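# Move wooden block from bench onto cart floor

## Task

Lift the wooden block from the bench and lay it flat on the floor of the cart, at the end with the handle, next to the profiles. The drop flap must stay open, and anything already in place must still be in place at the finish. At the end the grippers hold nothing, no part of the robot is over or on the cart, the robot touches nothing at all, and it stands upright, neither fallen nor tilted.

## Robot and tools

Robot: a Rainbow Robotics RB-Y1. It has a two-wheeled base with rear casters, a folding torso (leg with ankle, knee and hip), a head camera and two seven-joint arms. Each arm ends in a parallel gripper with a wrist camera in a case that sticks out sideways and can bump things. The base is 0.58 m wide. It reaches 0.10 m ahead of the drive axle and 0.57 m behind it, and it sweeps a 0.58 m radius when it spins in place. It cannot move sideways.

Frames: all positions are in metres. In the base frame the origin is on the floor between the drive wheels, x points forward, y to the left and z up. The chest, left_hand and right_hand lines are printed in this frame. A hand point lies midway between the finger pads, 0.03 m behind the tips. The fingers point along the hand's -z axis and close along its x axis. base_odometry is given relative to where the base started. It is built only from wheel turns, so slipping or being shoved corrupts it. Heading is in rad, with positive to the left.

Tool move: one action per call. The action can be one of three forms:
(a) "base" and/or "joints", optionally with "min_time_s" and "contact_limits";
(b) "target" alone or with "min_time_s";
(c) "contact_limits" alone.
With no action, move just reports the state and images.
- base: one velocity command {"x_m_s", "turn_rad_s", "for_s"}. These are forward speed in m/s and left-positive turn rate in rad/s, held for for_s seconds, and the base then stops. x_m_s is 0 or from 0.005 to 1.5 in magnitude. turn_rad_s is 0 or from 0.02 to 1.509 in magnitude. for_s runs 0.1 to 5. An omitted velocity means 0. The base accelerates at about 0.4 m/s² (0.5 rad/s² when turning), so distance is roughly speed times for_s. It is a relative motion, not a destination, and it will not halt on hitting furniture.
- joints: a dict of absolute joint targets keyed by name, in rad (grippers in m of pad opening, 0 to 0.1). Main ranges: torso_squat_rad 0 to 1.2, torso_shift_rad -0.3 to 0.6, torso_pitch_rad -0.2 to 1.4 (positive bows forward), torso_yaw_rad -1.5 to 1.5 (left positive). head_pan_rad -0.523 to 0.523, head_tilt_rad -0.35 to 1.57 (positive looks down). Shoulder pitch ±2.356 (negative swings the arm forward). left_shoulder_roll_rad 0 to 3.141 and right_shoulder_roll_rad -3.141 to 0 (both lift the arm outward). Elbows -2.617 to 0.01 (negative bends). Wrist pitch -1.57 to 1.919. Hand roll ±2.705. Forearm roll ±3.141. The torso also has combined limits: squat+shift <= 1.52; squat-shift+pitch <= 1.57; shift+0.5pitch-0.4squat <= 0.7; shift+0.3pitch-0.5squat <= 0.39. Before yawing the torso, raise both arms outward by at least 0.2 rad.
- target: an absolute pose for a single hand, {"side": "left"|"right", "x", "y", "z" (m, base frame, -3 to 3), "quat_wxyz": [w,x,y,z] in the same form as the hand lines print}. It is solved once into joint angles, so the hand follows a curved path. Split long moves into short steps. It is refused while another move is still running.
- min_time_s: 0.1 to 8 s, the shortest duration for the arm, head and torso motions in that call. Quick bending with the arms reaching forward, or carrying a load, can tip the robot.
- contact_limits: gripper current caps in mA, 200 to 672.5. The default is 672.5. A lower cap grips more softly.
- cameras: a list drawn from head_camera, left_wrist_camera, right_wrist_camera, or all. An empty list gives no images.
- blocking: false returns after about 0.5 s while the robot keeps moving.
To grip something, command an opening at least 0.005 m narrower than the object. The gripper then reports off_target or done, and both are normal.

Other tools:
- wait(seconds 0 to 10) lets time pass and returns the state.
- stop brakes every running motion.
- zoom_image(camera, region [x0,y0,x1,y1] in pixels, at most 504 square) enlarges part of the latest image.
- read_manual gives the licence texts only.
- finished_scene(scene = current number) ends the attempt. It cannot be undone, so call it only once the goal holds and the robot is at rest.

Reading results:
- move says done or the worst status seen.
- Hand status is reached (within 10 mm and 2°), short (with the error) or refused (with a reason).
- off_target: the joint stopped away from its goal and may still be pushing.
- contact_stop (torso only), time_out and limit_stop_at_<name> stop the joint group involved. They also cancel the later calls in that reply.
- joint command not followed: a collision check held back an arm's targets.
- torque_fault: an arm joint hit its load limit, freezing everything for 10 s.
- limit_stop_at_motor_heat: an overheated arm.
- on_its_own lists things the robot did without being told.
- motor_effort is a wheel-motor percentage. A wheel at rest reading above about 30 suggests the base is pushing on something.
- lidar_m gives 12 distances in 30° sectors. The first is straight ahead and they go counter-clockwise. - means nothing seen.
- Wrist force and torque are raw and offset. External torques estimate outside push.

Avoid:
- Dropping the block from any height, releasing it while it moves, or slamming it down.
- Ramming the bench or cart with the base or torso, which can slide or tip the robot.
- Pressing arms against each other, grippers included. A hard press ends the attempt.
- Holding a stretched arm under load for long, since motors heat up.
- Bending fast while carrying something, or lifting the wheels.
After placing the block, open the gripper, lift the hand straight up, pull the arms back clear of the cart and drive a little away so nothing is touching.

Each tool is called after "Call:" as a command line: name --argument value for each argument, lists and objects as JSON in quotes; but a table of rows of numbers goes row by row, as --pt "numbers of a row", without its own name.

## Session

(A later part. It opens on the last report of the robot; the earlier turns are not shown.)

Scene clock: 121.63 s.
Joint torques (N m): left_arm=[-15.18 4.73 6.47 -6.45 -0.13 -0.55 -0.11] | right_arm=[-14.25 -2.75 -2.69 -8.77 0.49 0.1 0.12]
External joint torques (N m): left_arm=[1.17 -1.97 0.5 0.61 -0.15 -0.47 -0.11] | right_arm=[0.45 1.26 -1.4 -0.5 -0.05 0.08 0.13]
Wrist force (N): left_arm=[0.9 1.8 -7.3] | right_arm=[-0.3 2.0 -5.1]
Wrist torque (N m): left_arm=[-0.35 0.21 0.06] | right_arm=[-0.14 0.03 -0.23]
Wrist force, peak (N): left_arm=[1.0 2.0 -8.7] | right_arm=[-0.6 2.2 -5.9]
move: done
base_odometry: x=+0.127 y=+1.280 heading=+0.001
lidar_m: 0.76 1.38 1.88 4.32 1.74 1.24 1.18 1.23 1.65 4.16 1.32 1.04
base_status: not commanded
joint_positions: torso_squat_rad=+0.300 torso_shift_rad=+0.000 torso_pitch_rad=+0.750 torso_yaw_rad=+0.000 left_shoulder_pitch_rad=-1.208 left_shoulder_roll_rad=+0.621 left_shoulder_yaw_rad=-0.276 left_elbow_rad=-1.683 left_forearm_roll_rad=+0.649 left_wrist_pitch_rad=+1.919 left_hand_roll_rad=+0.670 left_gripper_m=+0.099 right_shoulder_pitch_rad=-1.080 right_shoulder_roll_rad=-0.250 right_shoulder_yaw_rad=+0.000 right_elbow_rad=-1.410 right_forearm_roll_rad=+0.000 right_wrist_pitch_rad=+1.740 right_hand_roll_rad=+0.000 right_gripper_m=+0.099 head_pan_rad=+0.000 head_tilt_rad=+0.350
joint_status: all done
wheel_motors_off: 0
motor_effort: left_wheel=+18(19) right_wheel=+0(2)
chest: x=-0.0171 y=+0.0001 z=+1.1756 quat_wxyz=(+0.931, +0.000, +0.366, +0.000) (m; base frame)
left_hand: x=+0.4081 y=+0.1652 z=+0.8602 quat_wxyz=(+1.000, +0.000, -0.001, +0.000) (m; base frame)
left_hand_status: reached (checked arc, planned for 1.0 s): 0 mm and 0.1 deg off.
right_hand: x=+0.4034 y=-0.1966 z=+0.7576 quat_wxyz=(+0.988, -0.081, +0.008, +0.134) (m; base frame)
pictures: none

Call:
move --base '{"turn_rad_s": -0.4, "for_s": 0.567}' --joints '{"torso_squat_rad": 0.0, "head_tilt_rad": 0.35, "left_shoulder_pitch_rad": -1.108, "left_shoulder_roll_rad": 0.176, "left_shoulder_yaw_rad": 0.128, "left_elbow_rad": -1.453, "left_forearm_roll_rad": 0.049, "left_wrist_pitch_rad": 1.78, "left_hand_roll_rad": 0.186, "right_shoulder_pitch_rad": -1.108, "right_shoulder_roll_rad": -0.176, "right_shoulder_yaw_rad": -0.128, "right_elbow_rad": -1.453, "right_forearm_roll_rad": -0.049, "right_wrist_pitch_rad": 1.78, "right_hand_roll_rad": -0.186}' --min_time_s 1.5

Call:
move --base '{"x_m_s": 0.2, "for_s": 0.9}'

Call:
move --base '{"turn_rad_s": 0.4, "for_s": 0.567}' --cameras '["all"]'

Scene clock: 130.70 s.
Joint torques (N m): left_arm=[-14.55 1.99 2.4 -7.94 -0.02 -0.6 -0.19] | right_arm=[-16.84 -1.2 -2.23 -9.72 -0.19 0.18 -0.25]
External joint torques (N m): left_arm=[1.07 -1.2 1.95 0.98 -0.03 -0.5 -0.19] | right_arm=[-1.77 2.24 -1.9 -1.31 -0.43 0.22 -0.25]
Wrist force (N): left_arm=[1.6 2.0 -7.8] | right_arm=[-1.0 1.3 -5.5]
Wrist torque (N m): left_arm=[-0.35 0.28 0.15] | right_arm=[-0.13 -0.02 -0.01]
Wrist force, peak (N): left_arm=[1.3 1.6 -8.5] | right_arm=[-0.1 2.0 -6.0]
move: done
base_odometry: x=+0.127 y=+1.280 heading=-0.159
lidar_m: 0.76 1.39 1.64 3.19 2.14 1.31 1.19 1.20 1.45 2.73 1.34 1.04
base_status: done (sent for 0.57 of 0.57 s)
joint_positions: torso_squat_rad=+0.000 torso_shift_rad=+0.000 torso_pitch_rad=+0.750 torso_yaw_rad=+0.000 left_shoulder_pitch_rad=-1.108 left_shoulder_roll_rad=+0.176 left_shoulder_yaw_rad=+0.128 left_elbow_rad=-1.453 left_forearm_roll_rad=+0.049 left_wrist_pitch_rad=+1.780 left_hand_roll_rad=+0.186 left_gripper_m=+0.099 right_shoulder_pitch_rad=-1.108 right_shoulder_roll_rad=-0.176 right_shoulder_yaw_rad=-0.128 right_elbow_rad=-1.453 right_forearm_roll_rad=-0.049 right_wrist_pitch_rad=+1.780 right_hand_roll_rad=-0.186 right_gripper_m=+0.099 head_pan_rad=+0.000 head_tilt_rad=+0.350
joint_status: all done
wheel_motors_off: 0
motor_effort: left_wheel=+20(33) right_wheel=-1(18)
chest: x=-0.0170 y=+0.0001 z=+1.2069 quat_wxyz=(+0.930, +0.000, +0.366, +0.000) (m; base frame)
left_hand: x=+0.4080 y=+0.1651 z=+0.8062 quat_wxyz=(+1.000, +0.000, +0.001, -0.001) (m; base frame)
right_hand: x=+0.4077 y=-0.1652 z=+0.8059 quat_wxyz=(+1.000, -0.001, +0.001, +0.001) (m; base frame)
pictures: none

Scene clock: 132.53 s.
Joint torques (N m): left_arm=[-14.52 1.76 2.04 -8.21 -0.1 -0.32 -0.17] | right_arm=[-16.03 -1.34 -2.28 -9.19 -0.15 0.1 -0.31]
External joint torques (N m): left_arm=[1.1 -1.43 1.59 0.72 -0.12 -0.23 -0.17] | right_arm=[-0.94 2.09 -1.95 -0.78 -0.39 0.14 -0.31]
Wrist force (N): left_arm=[0.8 1.9 -7.7] | right_arm=[-1.3 1.1 -5.6]
Wrist torque (N m): left_arm=[-0.35 0.15 0.14] | right_arm=[-0.10 -0.06 -0.02]
Wrist force, peak (N): left_arm=[1.7 0.9 -8.7] | right_arm=[-0.8 1.4 -5.9]
move: done
base_odometry: x=+0.305 y=+1.251 heading=-0.159
lidar_m: 0.57 0.58 1.42 2.78 2.46 1.52 1.37 1.37 1.67 3.16 1.22 0.89
base_status: done (sent for 0.9 of 0.9 s)
joint_positions: torso_squat_rad=+0.000 torso_shift_rad=+0.000 torso_pitch_rad=+0.750 torso_yaw_rad=+0.000 left_shoulder_pitch_rad=-1.108 left_shoulder_roll_rad=+0.176 left_shoulder_yaw_rad=+0.128 left_elbow_rad=-1.453 left_forearm_roll_rad=+0.049 left_wrist_pitch_rad=+1.780 left_hand_roll_rad=+0.186 left_gripper_m=+0.099 right_shoulder_pitch_rad=-1.108 right_shoulder_roll_rad=-0.176 right_shoulder_yaw_rad=-0.128 right_elbow_rad=-1.453 right_forearm_roll_rad=-0.049 right_wrist_pitch_rad=+1.780 right_hand_roll_rad=-0.186 right_gripper_m=+0.099 head_pan_rad=+0.000 head_tilt_rad=+0.350
joint_status: not commanded
wheel_motors_off: 0
motor_effort: left_wheel=-3(46) right_wheel=+3(34)
chest: x=-0.0171 y=+0.0001 z=+1.2069 quat_wxyz=(+0.931, +0.000, +0.366, +0.000) (m; base frame)
left_hand: x=+0.4080 y=+0.1650 z=+0.8062 quat_wxyz=(+1.000, +0.000, +0.001, -0.001) (m; base frame)
right_hand: x=+0.4078 y=-0.1651 z=+0.8061 quat_wxyz=(+1.000, -0.001, +0.001, +0.001) (m; base frame)
pictures: none

Scene clock: 134.00 s.
Joint torques (N m): left_arm=[-14.53 1.73 2.07 -8.2 -0.1 -0.34 -0.15] | right_arm=[-15.77 -1.25 -2.2 -9.17 -0.13 0.13 -0.21]
External joint torques (N m): left_arm=[1.09 -1.46 1.61 0.73 -0.12 -0.24 -0.15] | right_arm=[-0.69 2.18 -1.87 -0.76 -0.37 0.17 -0.21]
Wrist force (N): left_arm=[1.1 1.1 -7.9] | right_arm=[-0.8 1.0 -4.9]
Wrist torque (N m): left_arm=[-0.23 0.23 0.16] | right_arm=[-0.10 -0.01 -0.03]
Wrist force, peak (N): left_arm=[1.7 1.3 -8.1] | right_arm=[-0.6 1.4 -5.7]
move: done
base_odometry: x=+0.305 y=+1.251 heading=+0.001
lidar_m: 0.58 1.24 1.64 4.22 2.00 1.43 1.35 1.41 1.90 1.87 0.90 0.94
base_status: done (sent for 0.57 of 0.57 s)
joint_positions: torso_squat_rad=+0.000 torso_shift_rad=+0.000 torso_pitch_rad=+0.750 torso_yaw_rad=+0.000 left_shoulder_pitch_rad=-1.108 left_shoulder_roll_rad=+0.176 left_shoulder_yaw_rad=+0.128 left_elbow_rad=-1.453 left_forearm_roll_rad=+0.049 left_wrist_pitch_rad=+1.780 left_hand_roll_rad=+0.186 left_gripper_m=+0.099 right_shoulder_pitch_rad=-1.108 right_shoulder_roll_rad=-0.176 right_shoulder_yaw_rad=-0.128 right_elbow_rad=-1.453 right_forearm_roll_rad=-0.049 right_wrist_pitch_rad=+1.780 right_hand_roll_rad=-0.186 right_gripper_m=+0.099 head_pan_rad=+0.000 head_tilt_rad=+0.350
joint_status: not commanded
wheel_motors_off: 0
motor_effort: left_wheel=-16(37) right_wheel=+2(28)
chest: x=-0.0171 y=+0.0001 z=+1.2069 quat_wxyz=(+0.931, +0.000, +0.366, +0.000) (m; base frame)
left_hand: x=+0.4080 y=+0.1651 z=+0.8062 quat_wxyz=(+1.000, +0.000, +0.001, -0.001) (m; base frame)
right_hand: x=+0.4078 y=-0.1651 z=+0.8061 quat_wxyz=(+1.000, -0.001, +0.001, +0.001) (m; base frame)
pictures: head_camera, left_wrist_camera, right_wrist_camera
camera_calibration:
head_camera: T_world_to_cam=[[-0.0135381, -0.999502, -0.0285189, 0.0391167], [-0.863684, 0.0260609, -0.50336, 0.84224], [0.503852, 0.0178167, -0.863606, 1.03265], [0, 0, 0, 1]] pos_world=[0.207653, -0.00125082, 1.31687]
left_wrist_camera: T_world_to_cam=[[0.999624, 0.0256082, -0.00984267, -0.404668], [0.0272698, -0.888203, 0.458641, -0.205228], [0.00300267, -0.458737, -0.888567, 0.863417], [0, 0, 0, 1]] pos_world=[0.407519, 0.22416, 0.857347]
right_wrist_camera: T_world_to_cam=[[-0.999233, -0.0303912, -0.0247141, 0.421122], [-0.0387199, 0.861842, 0.505696, -0.222462], [0.00593091, 0.506265, -0.862358, 0.848519], [0, 0, 0, 1]] pos_world=[0.407153, -0.22505, 0.854633]

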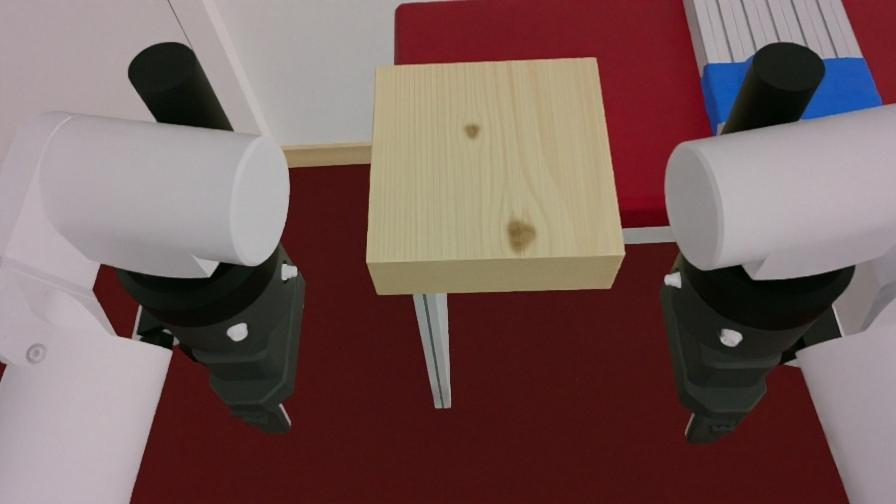

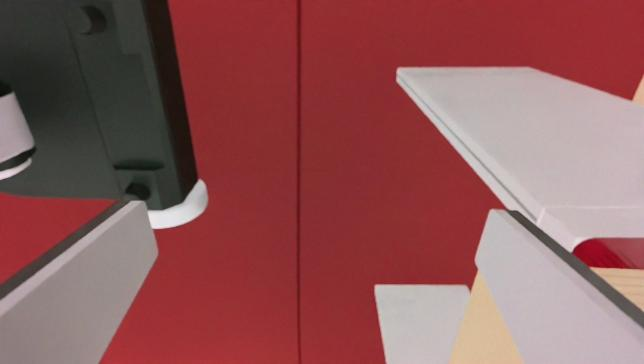

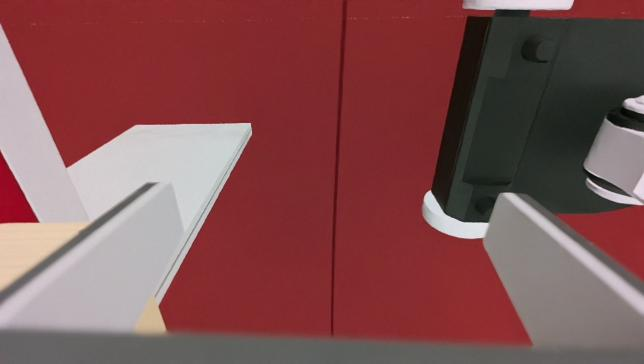

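Call:
move --base '{"turn_rad_s": 0.4, "for_s": 0.633}'

Call:
move --base '{"x_m_s": -0.2, "for_s": 0.9}'

Call:
move --base '{"turn_rad_s": -0.4, "for_s": 0.633}'

Call:
move --base '{"x_m_s": 0.2, "for_s": 1.2}' --cameras '["all"]'

Scene clock: 138.37 s.
Joint torques (N m): left_arm=[-14.23 1.97 1.63 -8.18 -0.05 -0.44 -0.15] | right_arm=[-15.97 -1.91 -2.07 -9.25 -0.01 0.11 -0.32]
External joint torques (N m): left_arm=[1.39 -1.22 1.18 0.74 -0.06 -0.35 -0.15] | right_arm=[-0.89 1.53 -1.73 -0.84 -0.25 0.15 -0.32]
Wrist force (N): left_arm=[1.2 1.2 -7.4] | right_arm=[-1.1 0.7 -5.3]
Wrist torque (N m): left_arm=[-0.28 0.23 0.11] | right_arm=[-0.01 0.01 -0.04]
Wrist force, peak (N): left_arm=[1.9 1.4 -8.5] | right_arm=[-1.3 1.7 -5.9]
move: done
base_odometry: x=+0.305 y=+1.251 heading=+0.201
lidar_m: 0.59 1.32 2.11 3.28 1.67 1.37 1.34 1.52 2.40 1.28 0.90 1.20
base_status: done (sent for 0.63 of 0.63 s)
joint_positions: torso_squat_rad=+0.000 torso_shift_rad=+0.000 torso_pitch_rad=+0.750 torso_yaw_rad=+0.000 left_shoulder_pitch_rad=-1.108 left_shoulder_roll_rad=+0.176 left_shoulder_yaw_rad=+0.128 left_elbow_rad=-1.453 left_forearm_roll_rad=+0.049 left_wrist_pitch_rad=+1.780 left_hand_roll_rad=+0.186 left_gripper_m=+0.099 right_shoulder_pitch_rad=-1.108 right_shoulder_roll_rad=-0.176 right_shoulder_yaw_rad=-0.128 right_elbow_rad=-1.453 right_forearm_roll_rad=-0.049 right_wrist_pitch_rad=+1.780 right_hand_roll_rad=-0.186 right_gripper_m=+0.099 head_pan_rad=+0.000 head_tilt_rad=+0.350
joint_status: not commanded
wheel_motors_off: 0
motor_effort: left_wheel=-3(35) right_wheel=+16(20)
chest: x=-0.0171 y=+0.0001 z=+1.2069 quat_wxyz=(+0.931, +0.000, +0.366, +0.000) (m; base frame)
left_hand: x=+0.4080 y=+0.1651 z=+0.8062 quat_wxyz=(+1.000, +0.000, +0.001, -0.001) (m; base frame)
right_hand: x=+0.4078 y=-0.1651 z=+0.8061 quat_wxyz=(+1.000, -0.001, +0.001, +0.001) (m; base frame)
pictures: none

Scene clock: 140.33 s.
Joint torques (N m): left_arm=[-14.52 1.43 1.94 -8.25 -0.12 -0.35 -0.19] | right_arm=[-15.72 -1.84 -1.98 -9.17 -0.15 0.04 -0.23]
External joint torques (N m): left_arm=[1.1 -1.76 1.48 0.67 -0.13 -0.25 -0.19] | right_arm=[-0.64 1.6 -1.65 -0.76 -0.39 0.09 -0.23]
Wrist force (N): left_arm=[1.0 1.4 -7.3] | right_arm=[-1.3 1.4 -5.5]
Wrist torque (N m): left_arm=[-0.27 0.19 0.12] | right_arm=[-0.13 -0.04 -0.03]
Wrist force, peak (N): left_arm=[0.8 1.5 -8.5] | right_arm=[-1.0 1.3 -5.9]
move: done
base_odometry: x=+0.128 y=+1.215 heading=+0.202
lidar_m: 0.76 1.52 2.41 2.85 1.45 1.19 1.18 1.32 2.08 1.43 1.00 1.14
base_status: done (sent for 0.9 of 0.9 s)
joint_positions: torso_squat_rad=+0.000 torso_shift_rad=+0.000 torso_pitch_rad=+0.750 torso_yaw_rad=+0.000 left_shoulder_pitch_rad=-1.108 left_shoulder_roll_rad=+0.176 left_shoulder_yaw_rad=+0.128 left_elbow_rad=-1.453 left_forearm_roll_rad=+0.049 left_wrist_pitch_rad=+1.780 left_hand_roll_rad=+0.186 left_gripper_m=+0.099 right_shoulder_pitch_rad=-1.108 right_shoulder_roll_rad=-0.176 right_shoulder_yaw_rad=-0.128 right_elbow_rad=-1.453 right_forearm_roll_rad=-0.049 right_wrist_pitch_rad=+1.780 right_hand_roll_rad=-0.186 right_gripper_m=+0.099 head_pan_rad=+0.000 head_tilt_rad=+0.350
joint_status: not commanded
wheel_motors_off: 0
motor_effort: left_wheel=+9(38) right_wheel=-9(28)
chest: x=-0.0171 y=+0.0001 z=+1.2069 quat_wxyz=(+0.931, +0.000, +0.366, +0.000) (m; base frame)
left_hand: x=+0.4079 y=+0.1651 z=+0.8062 quat_wxyz=(+1.000, +0.000, +0.001, -0.001) (m; base frame)
right_hand: x=+0.4078 y=-0.1651 z=+0.8062 quat_wxyz=(+1.000, -0.001, +0.001, +0.001) (m; base frame)
pictures: none

Scene clock: 141.97 s.
Joint torques (N m): left_arm=[-14.71 1.94 1.98 -8.26 -0.01 -0.33 -0.07] | right_arm=[-15.76 -2.04 -2.38 -9.19 0.02 0.11 -0.31]
External joint torques (N m): left_arm=[0.92 -1.25 1.53 0.67 -0.03 -0.23 -0.07] | right_arm=[-0.68 1.4 -2.04 -0.78 -0.22 0.16 -0.31]
Wrist force (N): left_arm=[0.9 1.8 -7.8] | right_arm=[-0.7 1.5 -5.5]
Wrist torque (N m): left_arm=[-0.35 0.21 0.11] | right_arm=[-0.17 0.03 -0.06]
Wrist force, peak (N): left_arm=[1.4 2.3 -8.6] | right_arm=[-0.7 1.0 -5.8]
move: done
base_odometry: x=+0.128 y=+1.215 heading=+0.002
lidar_m: 0.76 1.42 1.89 4.39 1.73 1.25 1.18 1.23 1.66 4.18 1.26 1.00
base_status: done (sent for 0.63 of 0.63 s)
joint_positions: torso_squat_rad=+0.000 torso_shift_rad=+0.000 torso_pitch_rad=+0.750 torso_yaw_rad=+0.000 left_shoulder_pitch_rad=-1.108 left_shoulder_roll_rad=+0.176 left_shoulder_yaw_rad=+0.128 left_elbow_rad=-1.453 left_forearm_roll_rad=+0.049 left_wrist_pitch_rad=+1.780 left_hand_roll_rad=+0.186 left_gripper_m=+0.099 right_shoulder_pitch_rad=-1.108 right_shoulder_roll_rad=-0.176 right_shoulder_yaw_rad=-0.128 right_elbow_rad=-1.453 right_forearm_roll_rad=-0.049 right_wrist_pitch_rad=+1.780 right_hand_roll_rad=-0.186 right_gripper_m=+0.099 head_pan_rad=+0.000 head_tilt_rad=+0.350
joint_status: not commanded
wheel_motors_off: 0
motor_effort: left_wheel=+19(41) right_wheel=-3(29)
chest: x=-0.0171 y=+0.0001 z=+1.2069 quat_wxyz=(+0.931, +0.000, +0.366, +0.000) (m; base frame)
left_hand: x=+0.4079 y=+0.1651 z=+0.8062 quat_wxyz=(+1.000, +0.000, +0.001, -0.001) (m; base frame)
right_hand: x=+0.4078 y=-0.1651 z=+0.8061 quat_wxyz=(+1.000, -0.001, +0.001, +0.001) (m; base frame)
pictures: none

Scene clock: 144.10 s.
Joint torques (N m): left_arm=[-14.42 1.92 1.68 -8.12 -0.03 -0.38 -0.19] | right_arm=[-15.37 -1.79 -2.08 -9.12 -0.05 0.07 -0.24]
External joint torques (N m): left_arm=[1.2 -1.28 1.23 0.8 -0.04 -0.28 -0.19] | right_arm=[-0.28 1.64 -1.75 -0.71 -0.29 0.11 -0.24]
Wrist force (N): left_arm=[1.4 1.6 -8.3] | right_arm=[-0.6 1.2 -5.7]
Wrist torque (N m): left_arm=[-0.31 0.29 0.14] | right_arm=[-0.11 0.04 -0.04]
Wrist force, peak (N): left_arm=[0.8 1.1 -8.5] | right_arm=[-1.1 1.6 -5.9]
move: done
base_odometry: x=+0.368 y=+1.216 heading=+0.002
lidar_m: 0.52 1.18 1.57 4.00 2.08 1.49 1.41 1.48 1.98 1.61 0.83 0.88
base_status: done (sent for 1.2 of 1.2 s)
joint_positions: torso_squat_rad=+0.000 torso_shift_rad=+0.000 torso_pitch_rad=+0.750 torso_yaw_rad=+0.000 left_shoulder_pitch_rad=-1.108 left_shoulder_roll_rad=+0.176 left_shoulder_yaw_rad=+0.128 left_elbow_rad=-1.453 left_forearm_roll_rad=+0.049 left_wrist_pitch_rad=+1.780 left_hand_roll_rad=+0.186 left_gripper_m=+0.099 right_shoulder_pitch_rad=-1.108 right_shoulder_roll_rad=-0.176 right_shoulder_yaw_rad=-0.128 right_elbow_rad=-1.453 right_forearm_roll_rad=-0.049 right_wrist_pitch_rad=+1.780 right_hand_roll_rad=-0.186 right_gripper_m=+0.099 head_pan_rad=+0.000 head_tilt_rad=+0.350
joint_status: not commanded
wheel_motors_off: 0
motor_effort: left_wheel=-1(46) right_wheel=+4(33)
chest: x=-0.0171 y=+0.0001 z=+1.2069 quat_wxyz=(+0.931, +0.000, +0.366, +0.000) (m; base frame)
left_hand: x=+0.4080 y=+0.1651 z=+0.8062 quat_wxyz=(+1.000, +0.000, +0.001, -0.001) (m; base frame)
right_hand: x=+0.4079 y=-0.1651 z=+0.8061 quat_wxyz=(+1.000, -0.001, +0.001, +0.001) (m; base frame)
pictures: head_camera, left_wrist_camera, right_wrist_camera
camera_calibration:
head_camera: T_world_to_cam=[[-0.0135381, -0.999502, -0.0285189, 0.0391167], [-0.863684, 0.0260609, -0.50336, 0.84224], [0.503852, 0.0178167, -0.863606, 1.03265], [0, 0, 0, 1]] pos_world=[0.207653, -0.00125082, 1.31687]
left_wrist_camera: T_world_to_cam=[[0.999624, 0.0255609, -0.00993172, -0.404582], [0.0272685, -0.888183, 0.45868, -0.20522], [0.0029031, -0.458779, -0.888546, 0.86336], [0, 0, 0, 1]] pos_world=[0.407519, 0.22416, 0.857247]
right_wrist_camera: T_world_to_cam=[[-0.999232, -0.030337, -0.0248048, 0.421312], [-0.0387199, 0.861775, 0.50581, -0.222571], [0.00603137, 0.506382, -0.862288, 0.848444], [0, 0, 0, 1]] pos_world=[0.407253, -0.225049, 0.854632]

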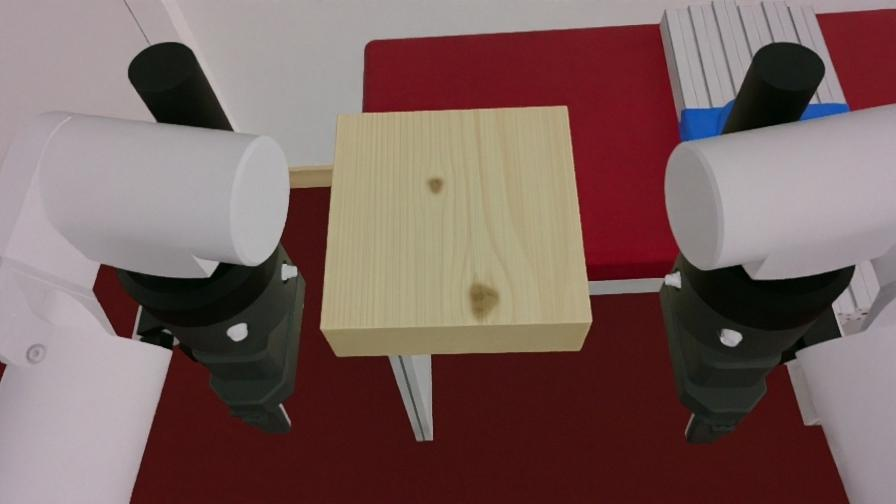

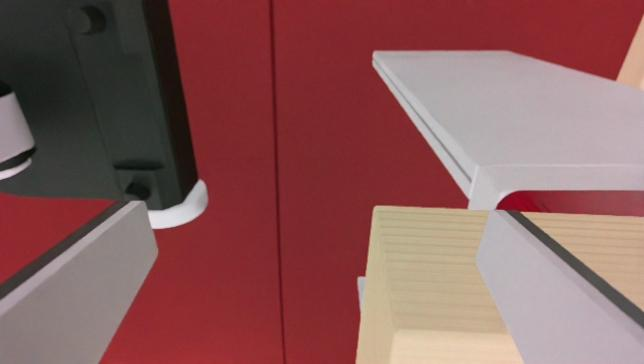

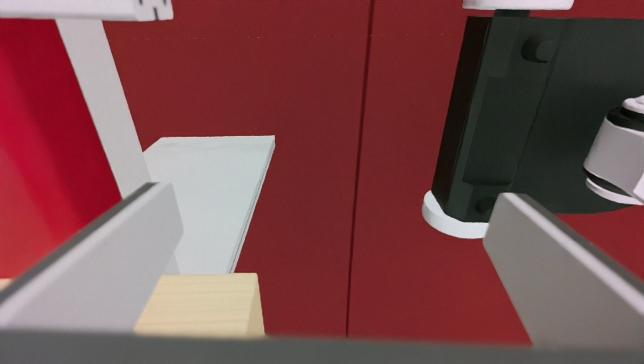

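Call:
zoom_image --camera "right_wrist_camera" --region '[100, 180, 360, 364]'

Call:
zoom_image --camera "left_wrist_camera" --region '[330, 150, 644, 364]'

Scaled by 1.938 from the camera's 644x364 image, which has a finer 1265x715 frame.

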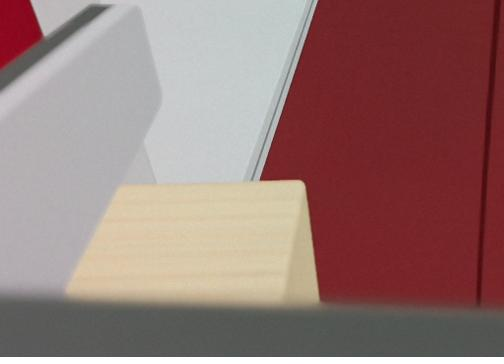

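Scaled by 1.605 from the camera's 644x364 image, which has a finer 1265x715 frame.

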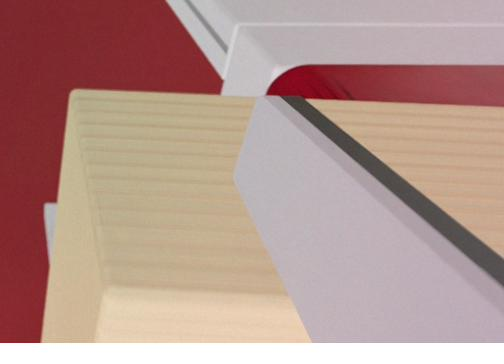

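Call:
move --base '{"x_m_s": -0.2, "for_s": 0.5}'

Call:
move --base '{"turn_rad_s": -0.4, "for_s": 0.633}'

Call:
move --base '{"x_m_s": -0.2, "for_s": 0.7}'

Call:
move --base '{"turn_rad_s": 0.4, "for_s": 0.628}'

Call:
move --base '{"x_m_s": 0.2, "for_s": 1.15}' --cameras '["all"]'

Scene clock: 163.10 s.
Joint torques (N m): left_arm=[-14.73 1.9 1.96 -8.53 0.02 -0.32 -0.11] | right_arm=[-15.89 -1.95 -2.18 -9.09 -0.08 0.07 -0.18]
External joint torques (N m): left_arm=[0.9 -1.29 1.51 0.4 0 -0.22 -0.11] | right_arm=[-0.81 1.49 -1.85 -0.68 -0.32 0.12 -0.18]
Wrist force (N): left_arm=[0.7 1.5 -7.5] | right_arm=[-0.4 1.2 -5.1]
Wrist torque (N m): left_arm=[-0.30 0.17 0.13] | right_arm=[-0.11 0.04 -0.04]
Wrist force, peak (N): left_arm=[0.5 1.4 -8.5] | right_arm=[-1.1 1.0 -6.0]
move: done
base_odometry: x=+0.268 y=+1.215 heading=+0.002
lidar_m: 0.62 1.27 1.68 4.38 1.94 1.36 1.32 1.38 1.85 2.04 0.92 0.89
base_status: done (sent for 0.5 of 0.5 s)
joint_positions: torso_squat_rad=+0.000 torso_shift_rad=+0.000 torso_pitch_rad=+0.750 torso_yaw_rad=+0.000 left_shoulder_pitch_rad=-1.108 left_shoulder_roll_rad=+0.176 left_shoulder_yaw_rad=+0.128 left_elbow_rad=-1.453 left_forearm_roll_rad=+0.049 left_wrist_pitch_rad=+1.780 left_hand_roll_rad=+0.186 left_gripper_m=+0.099 right_shoulder_pitch_rad=-1.108 right_shoulder_roll_rad=-0.176 right_shoulder_yaw_rad=-0.128 right_elbow_rad=-1.453 right_forearm_roll_rad=-0.049 right_wrist_pitch_rad=+1.780 right_hand_roll_rad=-0.186 right_gripper_m=+0.099 head_pan_rad=+0.000 head_tilt_rad=+0.350
joint_status: not commanded
wheel_motors_off: 0
motor_effort: left_wheel=+4(24) right_wheel=-2(22)
chest: x=-0.0171 y=+0.0001 z=+1.2069 quat_wxyz=(+0.931, +0.000, +0.366, +0.000) (m; base frame)
left_hand: x=+0.4079 y=+0.1651 z=+0.8062 quat_wxyz=(+1.000, +0.000, +0.001, -0.001) (m; base frame)
right_hand: x=+0.4078 y=-0.1651 z=+0.8062 quat_wxyz=(+1.000, -0.001, +0.001, +0.001) (m; base frame)
pictures: none

Scene clock: 164.70 s.
Joint torques (N m): left_arm=[-14.62 1.89 1.86 -8.5 -0.04 -0.42 -0.15] | right_arm=[-15.98 -1.7 -2.12 -9.14 0 -0.09 -0.22]
External joint torques (N m): left_arm=[1.01 -1.3 1.41 0.42 -0.06 -0.32 -0.15] | right_arm=[-0.89 1.74 -1.79 -0.73 -0.24 -0.04 -0.22]
Wrist force (N): left_arm=[0.8 1.4 -7.4] | right_arm=[-1.2 1.1 -5.3]
Wrist torque (N m): left_arm=[-0.29 0.15 0.16] | right_arm=[-0.11 -0.02 -0.07]
Wrist force, peak (N): left_arm=[0.7 1.4 -8.5] | right_arm=[-0.9 1.4 -5.8]
move: done
base_odometry: x=+0.268 y=+1.215 heading=-0.198
lidar_m: 1.24 0.63 1.45 2.65 2.54 1.51 1.33 1.33 1.57 2.82 1.21 0.90
base_status: done (sent for 0.63 of 0.63 s)
joint_positions: torso_squat_rad=+0.000 torso_shift_rad=+0.000 torso_pitch_rad=+0.750 torso_yaw_rad=+0.000 left_shoulder_pitch_rad=-1.108 left_shoulder_roll_rad=+0.176 left_shoulder_yaw_rad=+0.128 left_elbow_rad=-1.453 left_forearm_roll_rad=+0.049 left_wrist_pitch_rad=+1.780 left_hand_roll_rad=+0.186 left_gripper_m=+0.099 right_shoulder_pitch_rad=-1.108 right_shoulder_roll_rad=-0.176 right_shoulder_yaw_rad=-0.128 right_elbow_rad=-1.453 right_forearm_roll_rad=-0.049 right_wrist_pitch_rad=+1.780 right_hand_roll_rad=-0.186 right_gripper_m=+0.099 head_pan_rad=+0.000 head_tilt_rad=+0.350
joint_status: not commanded
wheel_motors_off: 0
motor_effort: left_wheel=+1(42) right_wheel=-16(43)
chest: x=-0.0171 y=+0.0001 z=+1.2069 quat_wxyz=(+0.931, +0.000, +0.366, +0.000) (m; base frame)
left_hand: x=+0.4079 y=+0.1651 z=+0.8062 quat_wxyz=(+1.000, +0.000, +0.001, -0.001) (m; base frame)
right_hand: x=+0.4078 y=-0.1651 z=+0.8061 quat_wxyz=(+1.000, -0.001, +0.001, +0.001) (m; base frame)
pictures: none

Scene clock: 166.47 s.
Joint torques (N m): left_arm=[-14.44 2 1.64 -8.34 -0.06 -0.39 -0.25] | right_arm=[-15.6 -2.01 -2.13 -9.05 -0.05 0.12 -0.27]
External joint torques (N m): left_arm=[1.18 -1.19 1.19 0.59 -0.07 -0.29 -0.25] | right_arm=[-0.52 1.42 -1.8 -0.63 -0.29 0.17 -0.27]
Wrist force (N): left_arm=[0.9 1.0 -8.5] | right_arm=[-0.8 0.7 -5.4]
Wrist torque (N m): left_arm=[-0.23 0.17 0.14] | right_arm=[-0.07 0.01 -0.02]
Wrist force, peak (N): left_arm=[0.9 1.0 -8.5] | right_arm=[-1.0 1.1 -5.7]
move: done
base_odometry: x=+0.131 y=+1.243 heading=-0.199
lidar_m: 1.38 0.76 1.61 2.93 2.27 1.35 1.20 1.20 1.43 2.55 1.29 1.00
base_status: done (sent for 0.7 of 0.7 s)
joint_positions: torso_squat_rad=+0.000 torso_shift_rad=+0.000 torso_pitch_rad=+0.750 torso_yaw_rad=+0.000 left_shoulder_pitch_rad=-1.108 left_shoulder_roll_rad=+0.176 left_shoulder_yaw_rad=+0.128 left_elbow_rad=-1.453 left_forearm_roll_rad=+0.049 left_wrist_pitch_rad=+1.780 left_hand_roll_rad=+0.186 left_gripper_m=+0.099 right_shoulder_pitch_rad=-1.108 right_shoulder_roll_rad=-0.176 right_shoulder_yaw_rad=-0.128 right_elbow_rad=-1.453 right_forearm_roll_rad=-0.049 right_wrist_pitch_rad=+1.780 right_hand_roll_rad=-0.186 right_gripper_m=+0.099 head_pan_rad=+0.000 head_tilt_rad=+0.350
joint_status: not commanded
wheel_motors_off: 0
motor_effort: left_wheel=-8(27) right_wheel=+9(40)
chest: x=-0.0171 y=+0.0001 z=+1.2069 quat_wxyz=(+0.931, +0.000, +0.366, +0.000) (m; base frame)
left_hand: x=+0.4079 y=+0.1651 z=+0.8062 quat_wxyz=(+1.000, +0.000, +0.001, -0.001) (m; base frame)
right_hand: x=+0.4078 y=-0.1651 z=+0.8062 quat_wxyz=(+1.000, -0.001, +0.001, +0.001) (m; base frame)
pictures: none

Scene clock: 168.10 s.
Joint torques (N m): left_arm=[-14.85 2.22 1.82 -8.42 -0.08 -0.37 -0.17] | right_arm=[-15.55 -2.06 -1.96 -8.96 -0.07 -0.05 -0.3]
External joint torques (N m): left_arm=[0.77 -0.97 1.37 0.51 -0.1 -0.28 -0.17] | right_arm=[-0.46 1.38 -1.62 -0.55 -0.31 0 -0.3]
Wrist force (N): left_arm=[1.0 1.0 -7.6] | right_arm=[-0.6 0.8 -5.1]
Wrist torque (N m): left_arm=[-0.28 0.21 0.17] | right_arm=[-0.07 0.02 -0.02]
Wrist force, peak (N): left_arm=[1.8 0.5 -8.4] | right_arm=[-1.0 1.2 -5.8]
move: done
base_odometry: x=+0.131 y=+1.243 heading=+0.001
lidar_m: 0.76 1.40 1.89 4.36 1.74 1.23 1.18 1.24 1.66 4.18 1.29 1.02
base_status: done (sent for 0.63 of 0.63 s)
joint_positions: torso_squat_rad=+0.000 torso_shift_rad=+0.000 torso_pitch_rad=+0.750 torso_yaw_rad=+0.000 left_shoulder_pitch_rad=-1.108 left_shoulder_roll_rad=+0.176 left_shoulder_yaw_rad=+0.128 left_elbow_rad=-1.453 left_forearm_roll_rad=+0.049 left_wrist_pitch_rad=+1.780 left_hand_roll_rad=+0.186 left_gripper_m=+0.099 right_shoulder_pitch_rad=-1.108 right_shoulder_roll_rad=-0.176 right_shoulder_yaw_rad=-0.128 right_elbow_rad=-1.453 right_forearm_roll_rad=-0.049 right_wrist_pitch_rad=+1.780 right_hand_roll_rad=-0.186 right_gripper_m=+0.099 head_pan_rad=+0.000 head_tilt_rad=+0.350
joint_status: not commanded
wheel_motors_off: 0
motor_effort: left_wheel=-2(27) right_wheel=+18(41)
chest: x=-0.0171 y=+0.0001 z=+1.2069 quat_wxyz=(+0.931, +0.000, +0.366, +0.000) (m; base frame)
left_hand: x=+0.4079 y=+0.1651 z=+0.8062 quat_wxyz=(+1.000, +0.000, +0.001, -0.001) (m; base frame)
right_hand: x=+0.4078 y=-0.1651 z=+0.8062 quat_wxyz=(+1.000, -0.001, +0.001, +0.001) (m; base frame)
pictures: none

Scene clock: 170.20 s.
Joint torques (N m): left_arm=[-14.47 1.95 1.96 -8.5 -0.13 -0.38 -0.32] | right_arm=[-15.58 -2.09 -1.98 -8.99 -0.08 -0.06 -0.21]
External joint torques (N m): left_arm=[1.16 -1.25 1.5 0.42 -0.15 -0.28 -0.32] | right_arm=[-0.5 1.34 -1.65 -0.58 -0.32 -0.01 -0.21]
Wrist force (N): left_arm=[1.4 0.9 -8.2] | right_arm=[-0.6 1.3 -5.6]
Wrist torque (N m): left_arm=[-0.20 0.28 0.14] | right_arm=[-0.13 0.01 -0.02]
Wrist force, peak (N): left_arm=[0.3 1.1 -8.7] | right_arm=[-0.5 1.4 -6.0]
move: done
base_odometry: x=+0.364 y=+1.243 heading=+0.001
lidar_m: 0.52 1.18 1.57 4.01 2.08 1.48 1.42 1.48 1.98 1.62 0.85 0.92
base_status: done (sent for 1.17 of 1.17 s)
joint_positions: torso_squat_rad=+0.000 torso_shift_rad=+0.000 torso_pitch_rad=+0.750 torso_yaw_rad=+0.000 left_shoulder_pitch_rad=-1.108 left_shoulder_roll_rad=+0.176 left_shoulder_yaw_rad=+0.128 left_elbow_rad=-1.453 left_forearm_roll_rad=+0.049 left_wrist_pitch_rad=+1.780 left_hand_roll_rad=+0.186 left_gripper_m=+0.099 right_shoulder_pitch_rad=-1.108 right_shoulder_roll_rad=-0.176 right_shoulder_yaw_rad=-0.128 right_elbow_rad=-1.453 right_forearm_roll_rad=-0.049 right_wrist_pitch_rad=+1.780 right_hand_roll_rad=-0.186 right_gripper_m=+0.099 head_pan_rad=+0.000 head_tilt_rad=+0.350
joint_status: not commanded
wheel_motors_off: 0
motor_effort: left_wheel=+4(34) right_wheel=-3(47)
chest: x=-0.0171 y=+0.0001 z=+1.2069 quat_wxyz=(+0.931, +0.000, +0.366, +0.000) (m; base frame)
left_hand: x=+0.4079 y=+0.1651 z=+0.8062 quat_wxyz=(+1.000, +0.000, +0.001, -0.001) (m; base frame)
right_hand: x=+0.4079 y=-0.1651 z=+0.8061 quat_wxyz=(+1.000, -0.001, +0.001, +0.001) (m; base frame)
pictures: head_camera, left_wrist_camera, right_wrist_camera
camera_calibration:
head_camera: T_world_to_cam=[[-0.013451, -0.999504, -0.0284699, 0.0390339], [-0.863684, 0.0259611, -0.503364, 0.842245], [0.503854, 0.0178183, -0.863605, 1.03265], [0, 0, 0, 1]] pos_world=[0.207653, -0.00125112, 1.31687]
left_wrist_camera: T_world_to_cam=[[0.999621, 0.0256499, -0.00998187, -0.404558], [0.0273703, -0.88814, 0.458758, -0.205338], [0.0029018, -0.458857, -0.888505, 0.863344], [0, 0, 0, 1]] pos_world=[0.407519, 0.22416, 0.857247]
right_wrist_camera: T_world_to_cam=[[-0.999228, -0.0304227, -0.0248571, 0.421339], [-0.0388209, 0.861729, 0.505882, -0.222688], [0.00602981, 0.506457, -0.862244, 0.848373], [0, 0, 0, 1]] pos_world=[0.407254, -0.224949, 0.854632]

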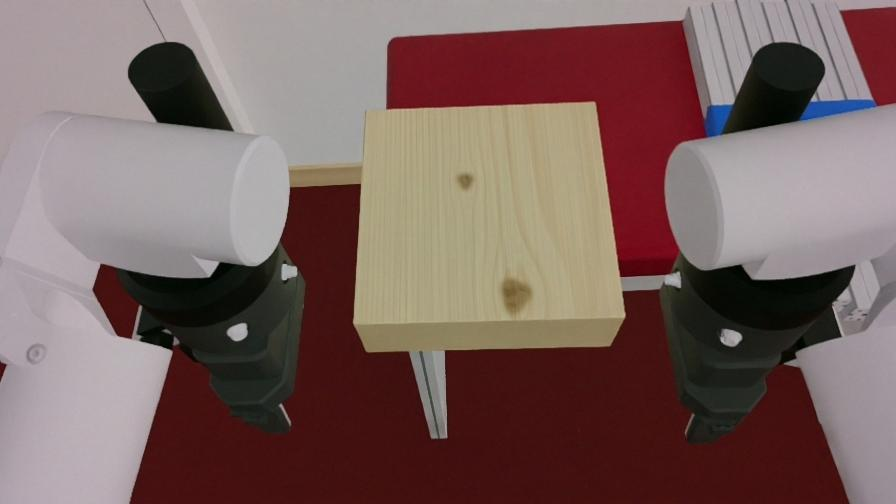

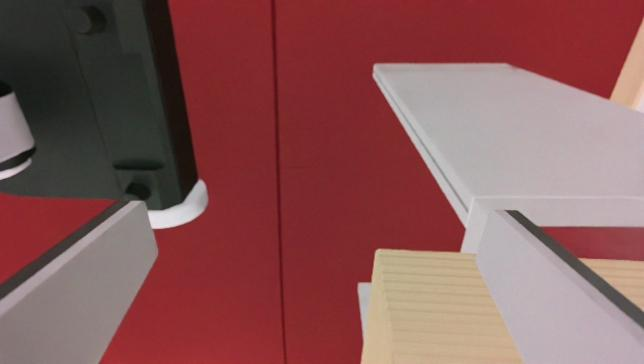

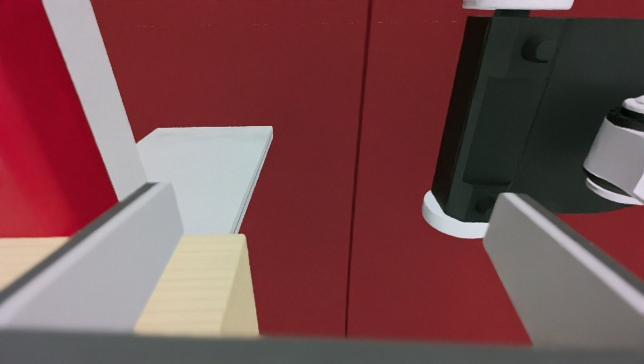

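Call:
move --base '{"x_m_s": 0.15, "for_s": 1.05}' --cameras '["all"]'

Call:
zoom_image --camera "left_wrist_camera" --region '[330, 150, 644, 364]'

Call:
zoom_image --camera "right_wrist_camera" --region '[0, 150, 314, 364]'

Scene clock: 175.87 s.
Joint torques (N m): left_arm=[-14.47 1.96 1.88 -8.51 -0.09 -0.32 -0.11] | right_arm=[-15.14 -1.86 -2.31 -8.92 -0.09 0 -0.27]
External joint torques (N m): left_arm=[1.15 -1.23 1.43 0.41 -0.11 -0.23 -0.11] | right_arm=[-0.06 1.58 -1.97 -0.51 -0.32 0.04 -0.27]
Wrist force (N): left_arm=[0.8 1.4 -8.2] | right_arm=[-0.9 1.5 -5.6]
Wrist torque (N m): left_arm=[-0.24 0.20 0.14] | right_arm=[-0.13 0.01 -0.05]
Wrist force, peak (N): left_arm=[0.8 2.0 -8.5] | right_arm=[-0.7 0.7 -6.4]
move: done
base_odometry: x=+0.524 y=+1.244 heading=+0.002
lidar_m: 0.36 1.01 1.34 3.48 2.33 1.65 1.57 1.65 2.18 1.16 0.76 0.92
base_status: done (sent for 1.07 of 1.07 s)
joint_positions: torso_squat_rad=+0.000 torso_shift_rad=+0.000 torso_pitch_rad=+0.750 torso_yaw_rad=+0.000 left_shoulder_pitch_rad=-1.108 left_shoulder_roll_rad=+0.176 left_shoulder_yaw_rad=+0.128 left_elbow_rad=-1.453 left_forearm_roll_rad=+0.049 left_wrist_pitch_rad=+1.780 left_hand_roll_rad=+0.186 left_gripper_m=+0.099 right_shoulder_pitch_rad=-1.108 right_shoulder_roll_rad=-0.176 right_shoulder_yaw_rad=-0.128 right_elbow_rad=-1.453 right_forearm_roll_rad=-0.049 right_wrist_pitch_rad=+1.780 right_hand_roll_rad=-0.186 right_gripper_m=+0.099 head_pan_rad=+0.000 head_tilt_rad=+0.350
joint_status: not commanded
wheel_motors_off: 0
motor_effort: left_wheel=+4(29) right_wheel=-4(20)
chest: x=-0.0171 y=+0.0001 z=+1.2069 quat_wxyz=(+0.931, +0.000, +0.366, +0.000) (m; base frame)
left_hand: x=+0.4079 y=+0.1651 z=+0.8062 quat_wxyz=(+1.000, +0.000, +0.001, -0.001) (m; base frame)
right_hand: x=+0.4079 y=-0.1651 z=+0.8061 quat_wxyz=(+1.000, -0.001, +0.001, +0.001) (m; base frame)
pictures: head_camera, left_wrist_camera, right_wrist_camera
camera_calibration:
head_camera: T_world_to_cam=[[-0.013451, -0.999504, -0.0284699, 0.0390339], [-0.863684, 0.0259611, -0.503364, 0.842245], [0.503854, 0.0178183, -0.863605, 1.03265], [0, 0, 0, 1]] pos_world=[0.207653, -0.00125112, 1.31687]
left_wrist_camera: T_world_to_cam=[[0.999621, 0.0256499, -0.00998187, -0.404558], [0.0273703, -0.88814, 0.458758, -0.205338], [0.0029018, -0.458857, -0.888505, 0.863344], [0, 0, 0, 1]] pos_world=[0.407519, 0.22416, 0.857247]
right_wrist_camera: T_world_to_cam=[[-0.999228, -0.0304227, -0.0248571, 0.421339], [-0.0388209, 0.861729, 0.505882, -0.222688], [0.00602981, 0.506457, -0.862244, 0.848373], [0, 0, 0, 1]] pos_world=[0.407254, -0.224949, 0.854632]

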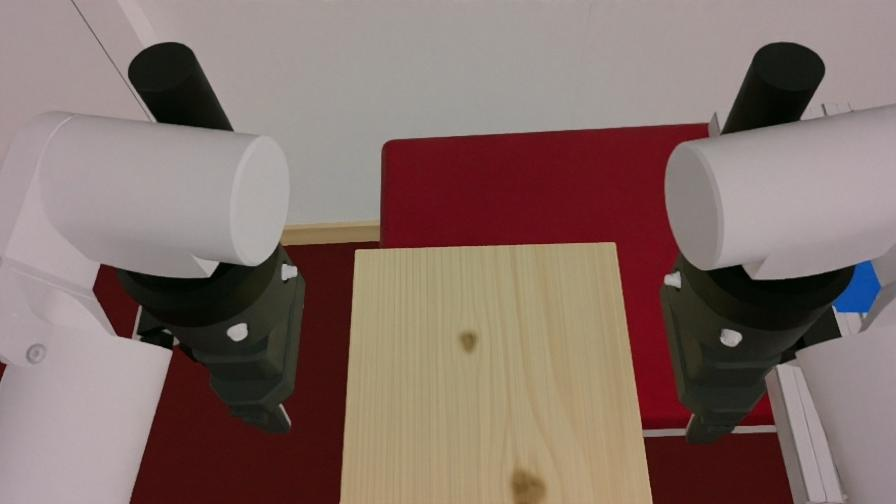

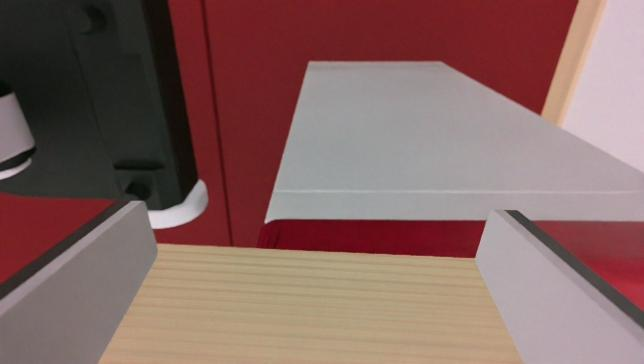

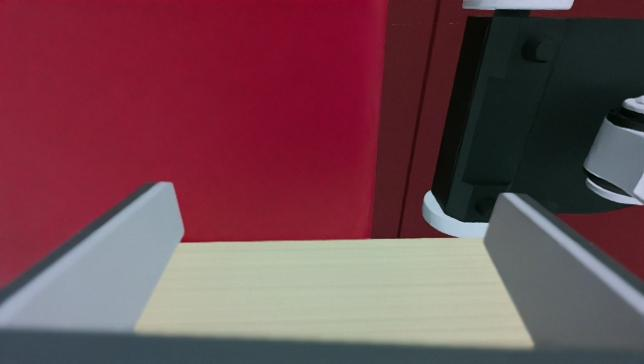

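Scaled by 1.605 from the camera's 644x364 image, which has a finer 1265x715 frame.

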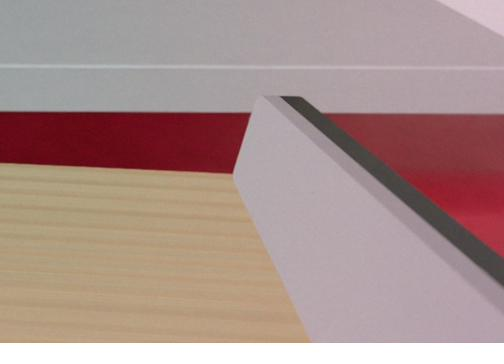

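Scaled by 1.605 from the camera's 644x364 image, which has a finer 1265x715 frame.

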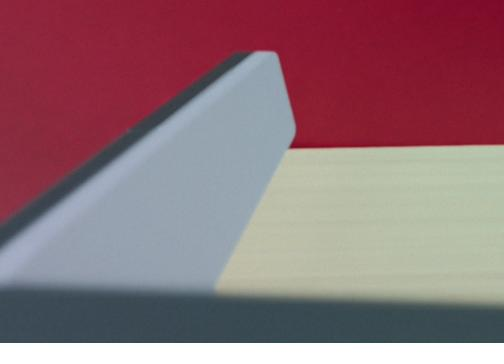

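Call:
move --joints '{"torso_squat_rad": 0.29}' --min_time_s 1.5 --cameras '["left_wrist_camera", "right_wrist_camera"]'

Call:
move --joints '{"left_shoulder_pitch_rad": -1.137, "left_shoulder_roll_rad": 0.133, "left_shoulder_yaw_rad": 0.094, "left_elbow_rad": -1.421, "left_forearm_roll_rad": 0.02, "left_wrist_pitch_rad": 1.77, "left_hand_roll_rad": 0.234, "right_shoulder_pitch_rad": -1.137, "right_shoulder_roll_rad": -0.133, "right_shoulder_yaw_rad": -0.094, "right_elbow_rad": -1.421, "right_forearm_roll_rad": -0.02, "right_wrist_pitch_rad": 1.77, "right_hand_roll_rad": -0.234}' --min_time_s 1.5 --cameras '["left_wrist_camera", "right_wrist_camera"]'

Scene clock: 180.40 s.
Joint torques (N m): left_arm=[-14.39 2.2 1.93 -8.48 -0.06 -0.37 -0.24] | right_arm=[-15.38 -1.87 -1.81 -8.87 0.04 0.06 -0.28]
External joint torques (N m): left_arm=[1.23 -0.99 1.48 0.45 -0.08 -0.28 -0.24] | right_arm=[-0.29 1.56 -1.48 -0.46 -0.2 0.1 -0.28]
Wrist force (N): left_arm=[1.6 1.7 -8.3] | right_arm=[-1.0 1.4 -5.5]
Wrist torque (N m): left_arm=[-0.37 0.28 0.17] | right_arm=[-0.14 -0.03 -0.04]
Wrist force, peak (N): left_arm=[0.6 1.6 -8.7] | right_arm=[-0.9 1.2 -5.9]
move: done
base_odometry: x=+0.524 y=+1.244 heading=+0.002
lidar_m: 0.36 1.02 1.33 3.48 2.30 1.65 1.57 1.64 2.19 1.16 0.74 0.90
base_status: not commanded
joint_positions: torso_squat_rad=+0.290 torso_shift_rad=+0.000 torso_pitch_rad=+0.750 torso_yaw_rad=+0.000 left_shoulder_pitch_rad=-1.108 left_shoulder_roll_rad=+0.176 left_shoulder_yaw_rad=+0.128 left_elbow_rad=-1.453 left_forearm_roll_rad=+0.049 left_wrist_pitch_rad=+1.780 left_hand_roll_rad=+0.186 left_gripper_m=+0.099 right_shoulder_pitch_rad=-1.108 right_shoulder_roll_rad=-0.176 right_shoulder_yaw_rad=-0.128 right_elbow_rad=-1.453 right_forearm_roll_rad=-0.049 right_wrist_pitch_rad=+1.780 right_hand_roll_rad=-0.186 right_gripper_m=+0.099 head_pan_rad=+0.000 head_tilt_rad=+0.350
joint_status: all done
wheel_motors_off: 0
motor_effort: left_wheel=+4(6) right_wheel=-4(6)
chest: x=-0.0171 y=+0.0001 z=+1.1777 quat_wxyz=(+0.931, +0.000, +0.366, +0.000) (m; base frame)
left_hand: x=+0.4079 y=+0.1650 z=+0.7770 quat_wxyz=(+1.000, +0.000, +0.001, -0.001) (m; base frame)
right_hand: x=+0.4079 y=-0.1651 z=+0.7770 quat_wxyz=(+1.000, -0.001, +0.001, +0.001) (m; base frame)
pictures: left_wrist_camera, right_wrist_camera
camera_calibration:
left_wrist_camera: T_world_to_cam=[[0.999624, 0.0256084, -0.00984673, -0.404952], [0.0272714, -0.888141, 0.458761, -0.19195], [0.00300285, -0.458857, -0.888505, 0.837447], [0, 0, 0, 1]] pos_world=[0.407519, 0.22416, 0.828147]
right_wrist_camera: T_world_to_cam=[[-0.999227, -0.0303729, -0.0249437, 0.420696], [-0.0388217, 0.861731, 0.505879, -0.207913], [0.0061298, 0.506456, -0.862244, 0.823154], [0, 0, 0, 1]] pos_world=[0.407254, -0.224949, 0.825432]

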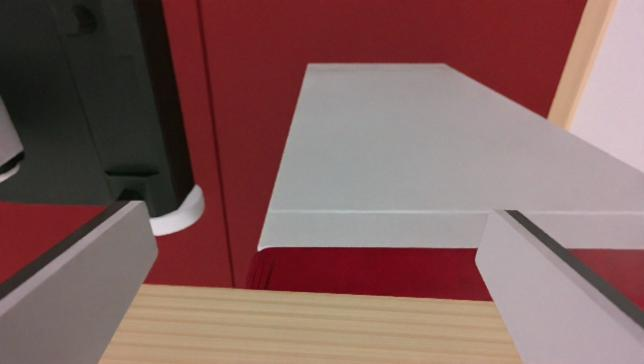

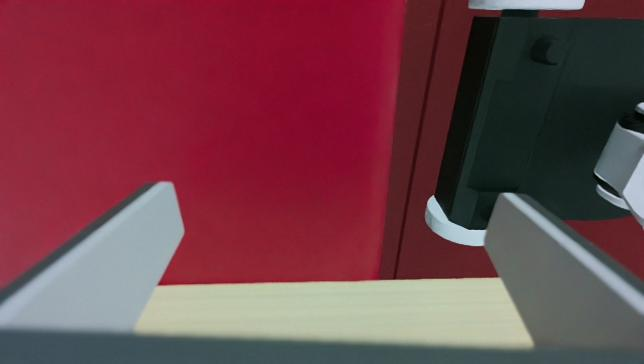

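Scene clock: 182.20 s.
Joint torques (N m): left_arm=[-15.75 0.12 -0.37 -7.7 -0.29 -0.61 0.3] | right_arm=[-17.58 -0.19 1.03 -8.2 0.43 -0.15 -0.37]
External joint torques (N m): left_arm=[0.31 -1.95 -0.51 1.24 -0.31 -0.52 0.3] | right_arm=[-2.05 2.15 1.06 0.22 0.19 -0.11 -0.37]
Wrist force (N): left_arm=[0.3 0.6 -7.6] | right_arm=[-0.8 0.9 -4.9]
Wrist torque (N m): left_arm=[-0.16 0.13 0.04] | right_arm=[-0.05 0.02 -0.04]
Wrist force, peak (N): left_arm=[0.5 1.9 -8.6] | right_arm=[-1.0 1.4 -5.7]
move: done
base_odometry: x=+0.524 y=+1.244 heading=+0.002
lidar_m: 0.36 1.01 1.33 3.47 2.31 1.66 1.58 1.64 2.20 1.15 0.75 0.91
base_status: not commanded
joint_positions: torso_squat_rad=+0.290 torso_shift_rad=+0.000 torso_pitch_rad=+0.750 torso_yaw_rad=+0.000 left_shoulder_pitch_rad=-1.137 left_shoulder_roll_rad=+0.133 left_shoulder_yaw_rad=+0.094 left_elbow_rad=-1.421 left_forearm_roll_rad=+0.020 left_wrist_pitch_rad=+1.770 left_hand_roll_rad=+0.234 left_gripper_m=+0.099 right_shoulder_pitch_rad=-1.137 right_shoulder_roll_rad=-0.133 right_shoulder_yaw_rad=-0.094 right_elbow_rad=-1.421 right_forearm_roll_rad=-0.020 right_wrist_pitch_rad=+1.770 right_hand_roll_rad=-0.234 right_gripper_m=+0.099 head_pan_rad=+0.000 head_tilt_rad=+0.350
joint_status: all done
wheel_motors_off: 0
motor_effort: left_wheel=+4(4) right_wheel=-5(7)
chest: x=-0.0171 y=+0.0001 z=+1.1777 quat_wxyz=(+0.931, +0.000, +0.366, +0.000) (m; base frame)
left_hand: x=+0.4084 y=+0.1374 z=+0.7768 quat_wxyz=(+1.000, -0.001, +0.001, +0.000) (m; base frame)
right_hand: x=+0.4082 y=-0.1375 z=+0.7766 quat_wxyz=(+1.000, +0.000, +0.001, -0.001) (m; base frame)
pictures: left_wrist_camera, right_wrist_camera
camera_calibration:
left_wrist_camera: T_world_to_cam=[[0.999562, 0.027679, -0.0104383, -0.404443], [0.0293764, -0.887255, 0.460343, -0.218633], [0.00348042, -0.460448, -0.88768, 0.823862], [0, 0, 0, 1]] pos_world=[0.407822, 0.196557, 0.82775]
right_wrist_camera: T_world_to_cam=[[-0.999313, -0.0279514, -0.024318, 0.42171], [-0.0364288, 0.860918, 0.507438, -0.23375], [0.00675214, 0.507976, -0.861345, 0.808229], [0, 0, 0, 1]] pos_world=[0.407448, -0.197534, 0.825032]

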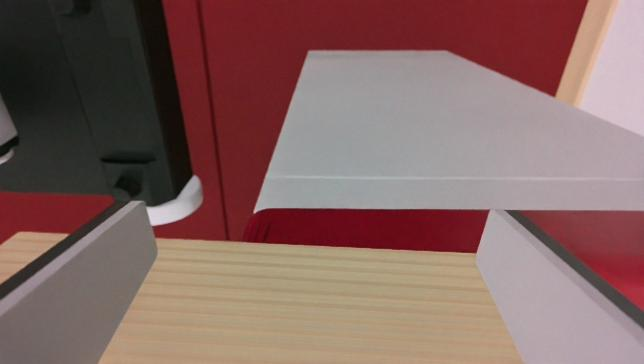

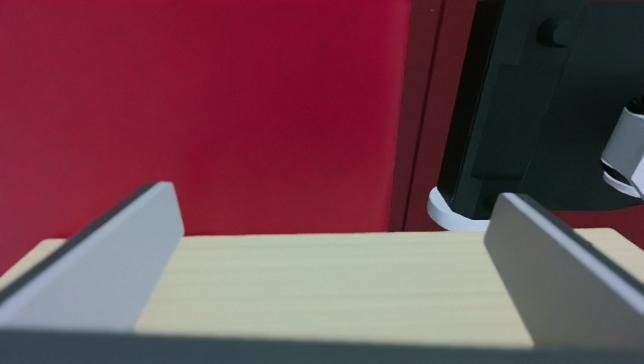

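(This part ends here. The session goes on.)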